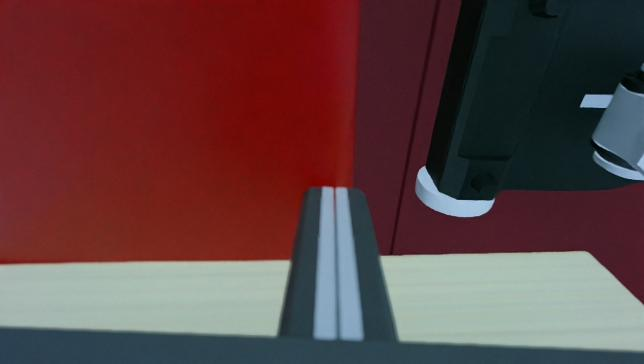

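Call:
move:
  joints: {"left_shoulder_pitch_rad": -0.748, "left_shoulder_roll_rad": 0.123, "left_shoulder_yaw_rad": -0.064, "left_elbow_rad": -2.001, "left_forearm_roll_rad": 0.113, "left_wrist_pitch_rad": 1.888, "left_hand_roll_rad": 0.338, "right_shoulder_pitch_rad": -0.748, "right_shoulder_roll_rad": -0.123, "right_shoulder_yaw_rad": 0.064, "right_elbow_rad": -2.001, "right_forearm_roll_rad": -0.113, "right_wrist_pitch_rad": 1.888, "right_hand_roll_rad": -0.338}
  min_time_s: 1.2
  cameras: ["left_wrist_camera", "right_wrist_camera"]

Scene clock: 43.87 s.
Joint torques (N m): left_arm=[-18.85 -28.75 -20.36 -13.94 15.6 -3.05 0.45] | right_arm=[-26.9 28.58 12.03 -16.75 -11.53 -6.65 -3.15]
External joint torques (N m): left_arm=[-10.29 -28.46 -20.53 -5.12 15.42 -2.91 0.45] | right_arm=[-18.89 28.64 12.21 -8.43 -11.6 -6.57 -3.15]
Motor temperatures (°C): left_arm=[31 28 31 36 35 32 37] | right_arm=[34 30 31 31 36 37 34]
Wrist force (N): left_arm=[15.1 72.2 -15.1] | right_arm=[-11.9 -70.6 -10.3]
Wrist torque (N m): left_arm=[-1.30 0.88 -0.14] | right_arm=[2.06 -0.47 2.92]
Wrist force, peak (N): left_arm=[14.9 73.2 -15.0] | right_arm=[-12.3 -71.1 -10.1]
move: done
base_odometry: x=+0.545 y=+1.229 heading=+0.002
lidar_m: 0.34 0.35 1.30 3.39 2.34 1.67 1.58 1.66 2.22 1.13 0.74 0.90
base_status: not commanded
joint_positions: torso_squat_rad=+0.000 torso_shift_rad=+0.100 torso_pitch_rad=+0.801 torso_yaw_rad=+0.000 left_shoulder_pitch_rad=-0.745 left_shoulder_roll_rad=+0.130 left_shoulder_yaw_rad=-0.059 left_elbow_rad=-2.000 left_forearm_roll_rad=+0.109 left_wrist_pitch_rad=+1.889 left_hand_roll_rad=+0.338 left_gripper_m=+0.000 right_shoulder_pitch_rad=-0.743 right_shoulder_roll_rad=-0.130 right_shoulder_yaw_rad=+0.061 right_elbow_rad=-1.999 right_forearm_roll_rad=-0.110 right_wrist_pitch_rad=+1.890 right_hand_roll_rad=-0.337 right_gripper_m=+0.000 head_pan_rad=+0.000 head_tilt_rad=+0.300
joint_status: all done
wheel_motors_off: 0
motor_effort: left_wheel=+9(9) right_wheel=-7(9)
chest: x=+0.0641 y=+0.0001 z=+1.1924 quat_wxyz=(+0.921, +0.000, +0.390, +0.000) (m; base frame)
left_hand: x=+0.3699 y=+0.1277 z=+0.7981 quat_wxyz=(+0.999, -0.045, +0.001, +0.003) (m; base frame)
right_hand: x=+0.3685 y=-0.1272 z=+0.7974 quat_wxyz=(+0.999, +0.045, +0.003, -0.002) (m; base frame)
pictures: left_wrist_camera, right_wrist_camera
camera_calibration:
left_wrist_camera: T_world_to_cam=[[0.999366, 0.0328418, -0.0137809, -0.363446], [0.0351036, -0.842863, 0.536981, -0.304862], [0.00602003, -0.537124, -0.843481, 0.811952], [0, 0, 0, 1]] pos_world=[0.369029, 0.191099, 0.843563]
right_wrist_camera: T_world_to_cam=[[-0.999497, -0.0225471, -0.0222962, 0.381965], [-0.0313129, 0.812669, 0.581884, -0.32201], [0.0049996, 0.58229, -0.812966, 0.792632], [0, 0, 0, 1]] pos_world=[0.367727, -0.191241, 0.840272]

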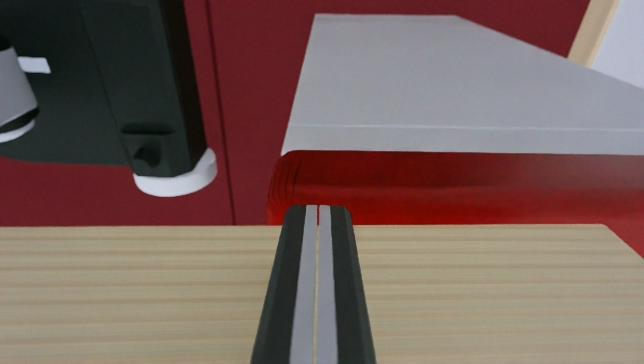

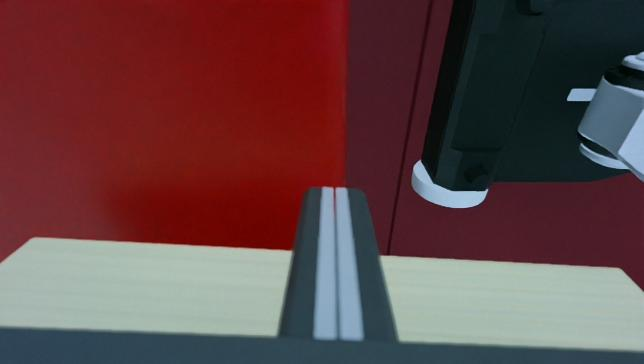

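Call:
move:
  base: {"x_m_s": -0.3, "for_s": 1.67}
  cameras: []

Call:
move:
  base: {"turn_rad_s": -0.7, "for_s": 2.25}
  cameras: []

Call:
move:
  base: {"x_m_s": 0.38, "for_s": 4.05}
  cameras: []

Call:
move:
  base: {"turn_rad_s": 0.7, "for_s": 2.28}
  cameras: ["head_camera", "left_wrist_camera"]

Scene clock: 49.63 s.
Joint torques (N m): left_arm=[-18.02 -28.74 -20.7 -13.82 15.61 -3.36 0.4] | right_arm=[-26.12 28.69 11.93 -16.58 -11.4 -6.8 -3.12]
External joint torques (N m): left_arm=[-9.46 -28.45 -20.87 -4.99 15.42 -3.22 0.4] | right_arm=[-18.11 28.75 12.12 -8.26 -11.47 -6.72 -3.12]
Motor temperatures (°C): left_arm=[31 29 32 36 37 32 37] | right_arm=[34 31 32 31 38 37 34]
Wrist force (N): left_arm=[15.2 71.9 -14.6] | right_arm=[-12.0 -69.7 -10.8]
Wrist torque (N m): left_arm=[-1.29 0.87 -0.15] | right_arm=[1.99 -0.50 2.98]
Wrist force, peak (N): left_arm=[15.8 73.8 -14.1] | right_arm=[-12.0 -71.1 -10.1]
move: done
base_odometry: x=+0.045 y=+1.228 heading=+0.003
lidar_m: 0.84 1.48 1.98 4.37 1.61 1.15 1.10 1.15 1.54 3.92 1.32 1.07
base_status: done (sent for 1.67 of 1.67 s)
joint_positions: torso_squat_rad=+0.000 torso_shift_rad=+0.100 torso_pitch_rad=+0.801 torso_yaw_rad=+0.000 left_shoulder_pitch_rad=-0.745 left_shoulder_roll_rad=+0.130 left_shoulder_yaw_rad=-0.059 left_elbow_rad=-2.000 left_forearm_roll_rad=+0.109 left_wrist_pitch_rad=+1.889 left_hand_roll_rad=+0.338 left_gripper_m=+0.000 right_shoulder_pitch_rad=-0.743 right_shoulder_roll_rad=-0.130 right_shoulder_yaw_rad=+0.061 right_elbow_rad=-1.999 right_forearm_roll_rad=-0.110 right_wrist_pitch_rad=+1.890 right_hand_roll_rad=-0.337 right_gripper_m=+0.000 head_pan_rad=+0.000 head_tilt_rad=+0.300
joint_status: not commanded
wheel_motors_off: 0
motor_effort: left_wheel=+12(33) right_wheel=-11(27)
chest: x=+0.0642 y=+0.0001 z=+1.1924 quat_wxyz=(+0.921, +0.000, +0.390, +0.000) (m; base frame)
left_hand: x=+0.3700 y=+0.1277 z=+0.7980 quat_wxyz=(+0.999, -0.045, +0.001, +0.004) (m; base frame)
right_hand: x=+0.3686 y=-0.1272 z=+0.7973 quat_wxyz=(+0.999, +0.045, +0.003, -0.002) (m; base frame)
pictures: none
No camera images: "cameras" was empty.

Scene clock: 53.63 s.
Joint torques (N m): left_arm=[-18.08 -28.75 -20.97 -13.86 15.46 -3.25 0.47] | right_arm=[-26.15 28.5 12.34 -16.55 -11.56 -6.79 -3.12]
External joint torques (N m): left_arm=[-9.53 -28.46 -21.14 -5.04 15.28 -3.11 0.47] | right_arm=[-18.14 28.55 12.53 -8.22 -11.63 -6.71 -3.12]
Motor temperatures (°C): left_arm=[31 29 32 36 37 33 37] | right_arm=[34 31 32 31 38 37 34]
Wrist force (N): left_arm=[14.9 72.6 -14.2] | right_arm=[-12.1 -69.8 -10.9]
Wrist torque (N m): left_arm=[-1.33 0.84 -0.14] | right_arm=[2.00 -0.48 2.97]
Wrist force, peak (N): left_arm=[15.4 73.6 -14.3] | right_arm=[-12.4 -70.9 -10.4]
move: done
base_odometry: x=+0.045 y=+1.228 heading=-1.583
lidar_m: 3.53 1.33 1.08 0.84 1.48 1.96 4.37 1.67 1.16 1.11 1.11 1.47
base_status: done (sent for 2.27 of 2.27 s)
joint_positions: torso_squat_rad=+0.000 torso_shift_rad=+0.100 torso_pitch_rad=+0.801 torso_yaw_rad=+0.000 left_shoulder_pitch_rad=-0.745 left_shoulder_roll_rad=+0.130 left_shoulder_yaw_rad=-0.059 left_elbow_rad=-2.000 left_forearm_roll_rad=+0.109 left_wrist_pitch_rad=+1.889 left_hand_roll_rad=+0.338 left_gripper_m=+0.000 right_shoulder_pitch_rad=-0.743 right_shoulder_roll_rad=-0.130 right_shoulder_yaw_rad=+0.061 right_elbow_rad=-1.999 right_forearm_roll_rad=-0.110 right_wrist_pitch_rad=+1.890 right_hand_roll_rad=-0.337 right_gripper_m=+0.000 head_pan_rad=+0.000 head_tilt_rad=+0.300
joint_status: not commanded
wheel_motors_off: 0
motor_effort: left_wheel=+18(40) right_wheel=-4(31)
chest: x=+0.0642 y=+0.0001 z=+1.1924 quat_wxyz=(+0.921, +0.000, +0.390, +0.000) (m; base frame)
left_hand: x=+0.3700 y=+0.1277 z=+0.7980 quat_wxyz=(+0.999, -0.045, +0.001, +0.003) (m; base frame)
right_hand: x=+0.3686 y=-0.1272 z=+0.7973 quat_wxyz=(+0.999, +0.045, +0.003, -0.002) (m; base frame)
pictures: none
No camera images: "cameras" was empty.

Scene clock: 59.03 s.
Joint torques (N m): left_arm=[-17.68 -28.68 -20.94 -13.66 15.59 -3.2 0.37] | right_arm=[-26.12 28.76 12.31 -16.57 -11.44 -6.75 -3.16]
External joint torques (N m): left_arm=[-9.12 -28.39 -21.11 -4.83 15.41 -3.06 0.37] | right_arm=[-18.12 28.82 12.5 -8.25 -11.5 -6.66 -3.16]
Motor temperatures (°C): left_arm=[31 29 32 36 38 33 37] | right_arm=[35 31 32 32 39 37 34]
Wrist force (N): left_arm=[14.7 72.4 -14.4] | right_arm=[-12.1 -70.1 -10.4]
Wrist torque (N m): left_arm=[-1.31 0.84 -0.16] | right_arm=[2.05 -0.52 2.93]
Wrist force, peak (N): left_arm=[16.0 73.2 -14.7] | right_arm=[-12.1 -70.9 -11.2]
move: done
base_odometry: x=+0.026 y=-0.318 heading=-1.583
lidar_m: 3.29 1.14 0.80 0.76 0.78 1.27 5.04 1.54 1.08 1.02 1.03 1.37
base_status: done (sent for 4.07 of 4.07 s)
joint_positions: torso_squat_rad=+0.000 torso_shift_rad=+0.100 torso_pitch_rad=+0.801 torso_yaw_rad=+0.000 left_shoulder_pitch_rad=-0.746 left_shoulder_roll_rad=+0.130 left_shoulder_yaw_rad=-0.059 left_elbow_rad=-2.000 left_forearm_roll_rad=+0.109 left_wrist_pitch_rad=+1.889 left_hand_roll_rad=+0.338 left_gripper_m=+0.000 right_shoulder_pitch_rad=-0.744 right_shoulder_roll_rad=-0.130 right_shoulder_yaw_rad=+0.061 right_elbow_rad=-1.999 right_forearm_roll_rad=-0.110 right_wrist_pitch_rad=+1.890 right_hand_roll_rad=-0.337 right_gripper_m=+0.000 head_pan_rad=+0.000 head_tilt_rad=+0.300
joint_status: not commanded
wheel_motors_off: 0
motor_effort: left_wheel=+1(45) right_wheel=-1(31)
chest: x=+0.0643 y=+0.0001 z=+1.1924 quat_wxyz=(+0.921, +0.000, +0.390, +0.000) (m; base frame)
left_hand: x=+0.3701 y=+0.1277 z=+0.7980 quat_wxyz=(+0.999, -0.045, +0.001, +0.003) (m; base frame)
right_hand: x=+0.3687 y=-0.1272 z=+0.7973 quat_wxyz=(+0.999, +0.045, +0.003, -0.002) (m; base frame)
pictures: none
No camera images: "cameras" was empty.

Scene clock: 63.03 s.
Joint torques (N m): left_arm=[-17.86 -28.82 -20.99 -13.86 15.63 -3.25 0.36] | right_arm=[-25.86 29.06 12.26 -16.57 -11.49 -6.8 -3.17]
External joint torques (N m): left_arm=[-9.3 -28.53 -21.16 -5.04 15.45 -3.1 0.36] | right_arm=[-17.85 29.11 12.45 -8.24 -11.56 -6.72 -3.17]
Motor temperatures (°C): left_arm=[31 29 32 36 39 33 37] | right_arm=[35 31 32 32 39 38 34]
Wrist force (N): left_arm=[14.6 71.8 -14.5] | right_arm=[-12.0 -70.0 -10.1]
Wrist torque (N m): left_arm=[-1.25 0.77 -0.17] | right_arm=[1.97 -0.49 2.93]
Wrist force, peak (N): left_arm=[14.9 73.6 -14.7] | right_arm=[-12.6 -71.1 -10.1]
move: done
base_odometry: x=+0.026 y=-0.318 heading=+0.003
lidar_m: 0.75 0.79 1.84 4.46 1.48 1.06 1.00 1.06 1.42 3.56 1.12 0.80
base_status: done (sent for 2.27 of 2.27 s)
joint_positions: torso_squat_rad=+0.000 torso_shift_rad=+0.100 torso_pitch_rad=+0.801 torso_yaw_rad=+0.000 left_shoulder_pitch_rad=-0.746 left_shoulder_roll_rad=+0.130 left_shoulder_yaw_rad=-0.059 left_elbow_rad=-2.000 left_forearm_roll_rad=+0.109 left_wrist_pitch_rad=+1.889 left_hand_roll_rad=+0.338 left_gripper_m=+0.000 right_shoulder_pitch_rad=-0.744 right_shoulder_roll_rad=-0.130 right_shoulder_yaw_rad=+0.061 right_elbow_rad=-1.999 right_forearm_roll_rad=-0.110 right_wrist_pitch_rad=+1.890 right_hand_roll_rad=-0.337 right_gripper_m=+0.000 head_pan_rad=+0.000 head_tilt_rad=+0.300
joint_status: not commanded
wheel_motors_off: 0
motor_effort: left_wheel=-3(36) right_wheel=+14(33)
chest: x=+0.0643 y=+0.0001 z=+1.1924 quat_wxyz=(+0.921, +0.000, +0.390, +0.000) (m; base frame)
left_hand: x=+0.3701 y=+0.1277 z=+0.7980 quat_wxyz=(+0.999, -0.045, +0.001, +0.004) (m; base frame)
right_hand: x=+0.3687 y=-0.1272 z=+0.7973 quat_wxyz=(+0.999, +0.045, +0.003, -0.002) (m; base frame)
pictures: head_camera, left_wrist_camera
camera_calibration:
head_camera: T_world_to_cam=[[-0.0134766, -0.999504, -0.0284597, 0.0395687], [-0.864134, 0.025962, -0.502592, 0.905887], [0.503082, 0.0178198, -0.864055, 0.969797], [0, 0, 0, 1]] pos_world=[0.295454, -0.00125112, 1.29438]
left_wrist_camera: T_world_to_cam=[[0.999363, 0.032871, -0.0139192, -0.363534], [0.0352024, -0.842862, 0.536977, -0.304902], [0.00591899, -0.537125, -0.843482, 0.811989], [0, 0, 0, 1]] pos_world=[0.369229, 0.191099, 0.843563]

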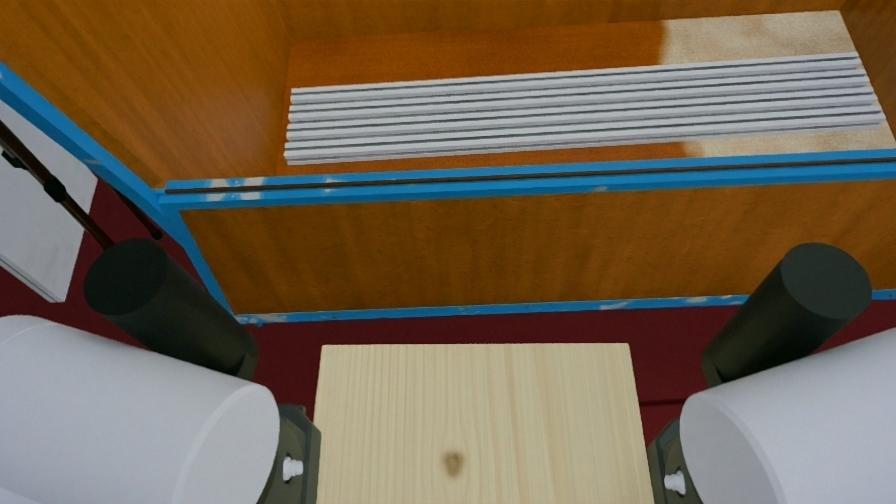

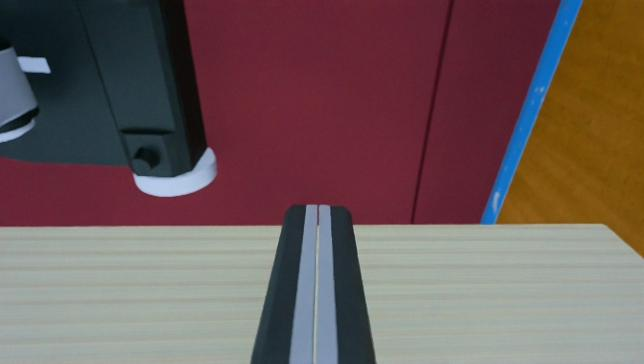

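Call:
move:
  base: {"turn_rad_s": 0.06, "for_s": 0.433}
  joints: {"head_tilt_rad": 0.6}
  cameras: []

Call:
move:
  base: {"x_m_s": 0.3, "for_s": 1.8}
  cameras: []

Call:
move:
  joints: {"left_shoulder_pitch_rad": -0.726, "left_shoulder_roll_rad": 0.122, "left_shoulder_yaw_rad": -0.069, "left_elbow_rad": -1.875, "left_forearm_roll_rad": 0.107, "left_wrist_pitch_rad": 1.742, "left_hand_roll_rad": 0.32, "right_shoulder_pitch_rad": -0.726, "right_shoulder_roll_rad": -0.122, "right_shoulder_yaw_rad": 0.069, "right_elbow_rad": -1.875, "right_forearm_roll_rad": -0.107, "right_wrist_pitch_rad": 1.742, "right_hand_roll_rad": -0.32, "torso_squat_rad": 0.4, "torso_shift_rad": 0.2}
  min_time_s: 1.4

Scene clock: 68.93 s.
Joint torques (N m): left_arm=[-17.62 -28.47 -20.8 -13.82 15.46 -3.15 0.27] | right_arm=[-25.86 29.03 12.55 -16.24 -11.54 -6.81 -3.07]
External joint torques (N m): left_arm=[-9.07 -28.19 -20.97 -5 15.28 -3 0.27] | right_arm=[-17.84 29.09 12.74 -7.92 -11.6 -6.73 -3.07]
Motor temperatures (°C): left_arm=[31 29 32 37 40 33 37] | right_arm=[35 32 32 32 40 38 34]
Wrist force (N): left_arm=[15.1 72.6 -14.2] | right_arm=[-12.5 -70.3 -10.1]
Wrist torque (N m): left_arm=[-1.36 0.86 -0.15] | right_arm=[2.01 -0.55 2.95]
Wrist force, peak (N): left_arm=[15.2 73.2 -15.3] | right_arm=[-12.6 -70.7 -11.0]
move: done
base_odometry: x=+0.026 y=-0.318 heading=+0.028
lidar_m: 0.76 0.79 1.84 4.04 1.45 1.05 0.99 1.06 1.45 3.92 1.10 0.79
base_status: done (sent for 0.43 of 0.43 s)
joint_positions: torso_squat_rad=+0.000 torso_shift_rad=+0.100 torso_pitch_rad=+0.801 torso_yaw_rad=+0.000 left_shoulder_pitch_rad=-0.746 left_shoulder_roll_rad=+0.130 left_shoulder_yaw_rad=-0.059 left_elbow_rad=-2.000 left_forearm_roll_rad=+0.109 left_wrist_pitch_rad=+1.889 left_hand_roll_rad=+0.338 left_gripper_m=+0.000 right_shoulder_pitch_rad=-0.744 right_shoulder_roll_rad=-0.130 right_shoulder_yaw_rad=+0.061 right_elbow_rad=-1.999 right_forearm_roll_rad=-0.110 right_wrist_pitch_rad=+1.890 right_hand_roll_rad=-0.337 right_gripper_m=+0.000 head_pan_rad=+0.000 head_tilt_rad=+0.600
joint_status: all done
wheel_motors_off: 0
motor_effort: left_wheel=-4(22) right_wheel=+18(33)
chest: x=+0.0643 y=+0.0001 z=+1.1924 quat_wxyz=(+0.921, +0.000, +0.390, +0.000) (m; base frame)
left_hand: x=+0.3701 y=+0.1276 z=+0.7980 quat_wxyz=(+0.999, -0.045, +0.001, +0.003) (m; base frame)
right_hand: x=+0.3687 y=-0.1272 z=+0.7973 quat_wxyz=(+0.999, +0.045, +0.003, -0.002) (m; base frame)
pictures: none
No camera images: "cameras" was empty.

Scene clock: 71.93 s.
Joint torques (N m): left_arm=[-18.05 -28.56 -20.87 -13.82 15.56 -3.17 0.4] | right_arm=[-25.49 28.69 12.2 -16.49 -11.47 -6.73 -3.24]
External joint torques (N m): left_arm=[-9.49 -28.27 -21.04 -5 15.38 -3.02 0.4] | right_arm=[-17.48 28.74 12.38 -8.16 -11.54 -6.65 -3.24]
Motor temperatures (°C): left_arm=[31 29 32 37 40 33 37] | right_arm=[35 32 32 32 40 38 34]
Wrist force (N): left_arm=[15.2 71.8 -14.5] | right_arm=[-12.3 -70.0 -10.2]
Wrist torque (N m): left_arm=[-1.28 0.86 -0.14] | right_arm=[2.03 -0.55 2.95]
Wrist force, peak (N): left_arm=[15.3 73.9 -15.1] | right_arm=[-11.4 -70.9 -11.1]
move: done
base_odometry: x=+0.566 y=-0.302 heading=+0.028
lidar_m: 0.21 0.23 0.33 1.63 2.20 1.61 1.54 1.63 2.20 0.89 0.33 0.24
base_status: done (sent for 1.8 of 1.8 s)
joint_positions: torso_squat_rad=+0.000 torso_shift_rad=+0.100 torso_pitch_rad=+0.801 torso_yaw_rad=+0.000 left_shoulder_pitch_rad=-0.746 left_shoulder_roll_rad=+0.130 left_shoulder_yaw_rad=-0.059 left_elbow_rad=-2.000 left_forearm_roll_rad=+0.109 left_wrist_pitch_rad=+1.889 left_hand_roll_rad=+0.338 left_gripper_m=+0.000 right_shoulder_pitch_rad=-0.744 right_shoulder_roll_rad=-0.130 right_shoulder_yaw_rad=+0.061 right_elbow_rad=-1.999 right_forearm_roll_rad=-0.110 right_wrist_pitch_rad=+1.890 right_hand_roll_rad=-0.337 right_gripper_m=+0.000 head_pan_rad=+0.000 head_tilt_rad=+0.600
joint_status: not commanded
wheel_motors_off: 0
motor_effort: left_wheel=+1(30) right_wheel=+0(46)
chest: x=+0.0643 y=+0.0001 z=+1.1924 quat_wxyz=(+0.921, +0.000, +0.390, +0.000) (m; base frame)
left_hand: x=+0.3701 y=+0.1276 z=+0.7980 quat_wxyz=(+0.999, -0.045, +0.001, +0.003) (m; base frame)
right_hand: x=+0.3687 y=-0.1272 z=+0.7973 quat_wxyz=(+0.999, +0.045, +0.003, -0.002) (m; base frame)
pictures: none
No camera images: "cameras" was empty.

Scene clock: 74.03 s.
Joint torques (N m): left_arm=[-17.16 -27.86 -20.59 -13.61 14.19 -3.14 -0.04] | right_arm=[-22.65 28.91 14.56 -16.62 -11.05 -5.4 -1.9]
External joint torques (N m): left_arm=[-8.83 -27.52 -20.74 -4.62 14 -3 -0.04] | right_arm=[-14.87 28.92 14.73 -8.16 -11.12 -5.32 -1.9]
Motor temperatures (°C): left_arm=[31 29 32 37 41 33 37] | right_arm=[35 32 32 32 40 38 34]
Wrist force (N): left_arm=[11.2 63.3 -14.0] | right_arm=[-9.1 -61.6 -10.7]
Wrist torque (N m): left_arm=[-1.07 0.52 -0.07] | right_arm=[1.75 -0.28 1.90]
Wrist force, peak (N): left_arm=[14.6 73.9 -14.0] | right_arm=[-12.5 -71.7 -9.7]
move: done
base_odometry: x=+0.566 y=-0.302 heading=+0.028
lidar_m: 0.22 0.23 0.32 1.63 2.21 1.60 1.55 1.63 2.21 0.90 0.32 0.22
base_status: not commanded
joint_positions: torso_squat_rad=+0.400 torso_shift_rad=+0.200 torso_pitch_rad=+0.801 torso_yaw_rad=+0.000 left_shoulder_pitch_rad=-0.724 left_shoulder_roll_rad=+0.129 left_shoulder_yaw_rad=-0.064 left_elbow_rad=-1.874 left_forearm_roll_rad=+0.103 left_wrist_pitch_rad=+1.743 left_hand_roll_rad=+0.320 left_gripper_m=+0.000 right_shoulder_pitch_rad=-0.722 right_shoulder_roll_rad=-0.129 right_shoulder_yaw_rad=+0.065 right_elbow_rad=-1.873 right_forearm_roll_rad=-0.104 right_wrist_pitch_rad=+1.743 right_hand_roll_rad=-0.320 right_gripper_m=+0.000 head_pan_rad=+0.000 head_tilt_rad=+0.600
joint_status: all done
wheel_motors_off: 0
motor_effort: left_wheel=-1(3) right_wheel=+0(3)
chest: x=+0.1225 y=+0.0001 z=+1.1278 quat_wxyz=(+0.921, +0.000, +0.390, +0.000) (m; base frame)
left_hand: x=+0.4279 y=+0.1275 z=+0.6958 quat_wxyz=(+0.999, -0.045, +0.001, +0.003) (m; base frame)
right_hand: x=+0.4268 y=-0.1273 z=+0.6952 quat_wxyz=(+0.999, +0.045, +0.003, -0.002) (m; base frame)
pictures: head_camera, left_wrist_camera, right_wrist_camera
camera_calibration:
head_camera: T_world_to_cam=[[-0.0213791, -0.999502, -0.0232269, 0.0341949], [-0.974056, 0.0260589, -0.2248, 0.607002], [0.225293, 0.0178183, -0.974128, 1.10061], [0, 0, 0, 1]] pos_world=[0.344025, -0.00125083, 1.20938]
left_wrist_camera: T_world_to_cam=[[0.999404, 0.0314214, -0.0143156, -0.422262], [0.0341894, -0.842528, 0.537566, -0.252159], [0.00482975, -0.537735, -0.8431, 0.725605], [0, 0, 0, 1]] pos_world=[0.427127, 0.191, 0.741265]
right_wrist_camera: T_world_to_cam=[[-0.999474, -0.0230503, -0.0227935, 0.438316], [-0.0320144, 0.812319, 0.582335, -0.260651], [0.00509263, 0.582758, -0.81263, 0.709171], [0, 0, 0, 1]] pos_world=[0.42613, -0.191441, 0.73807]

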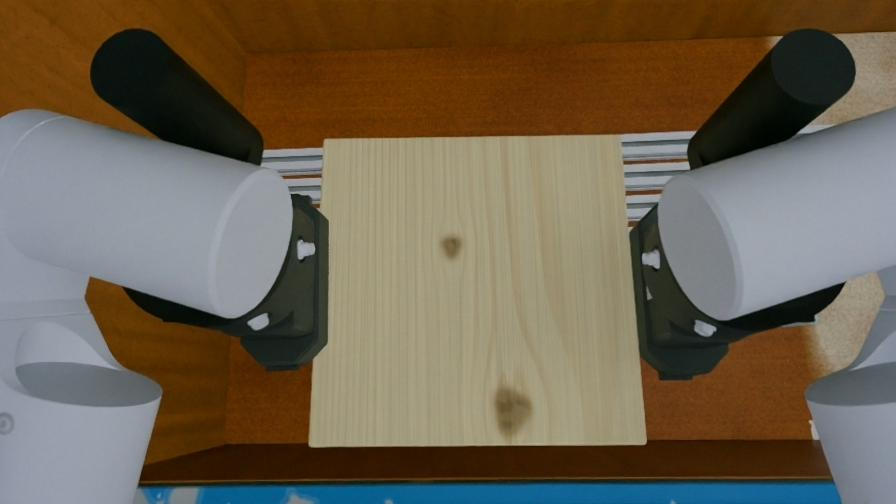

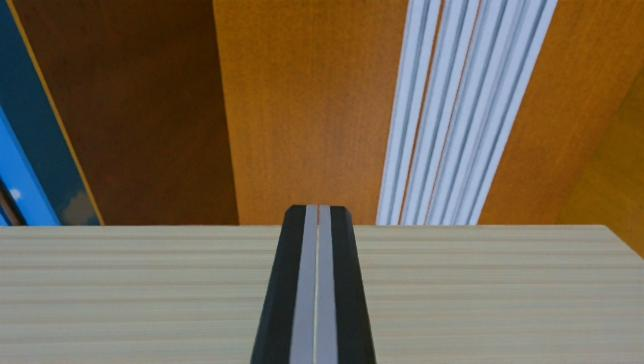

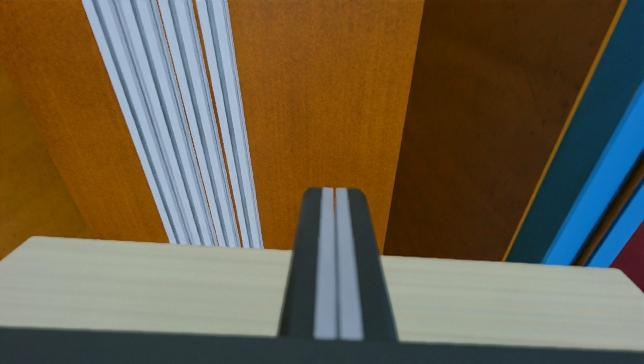

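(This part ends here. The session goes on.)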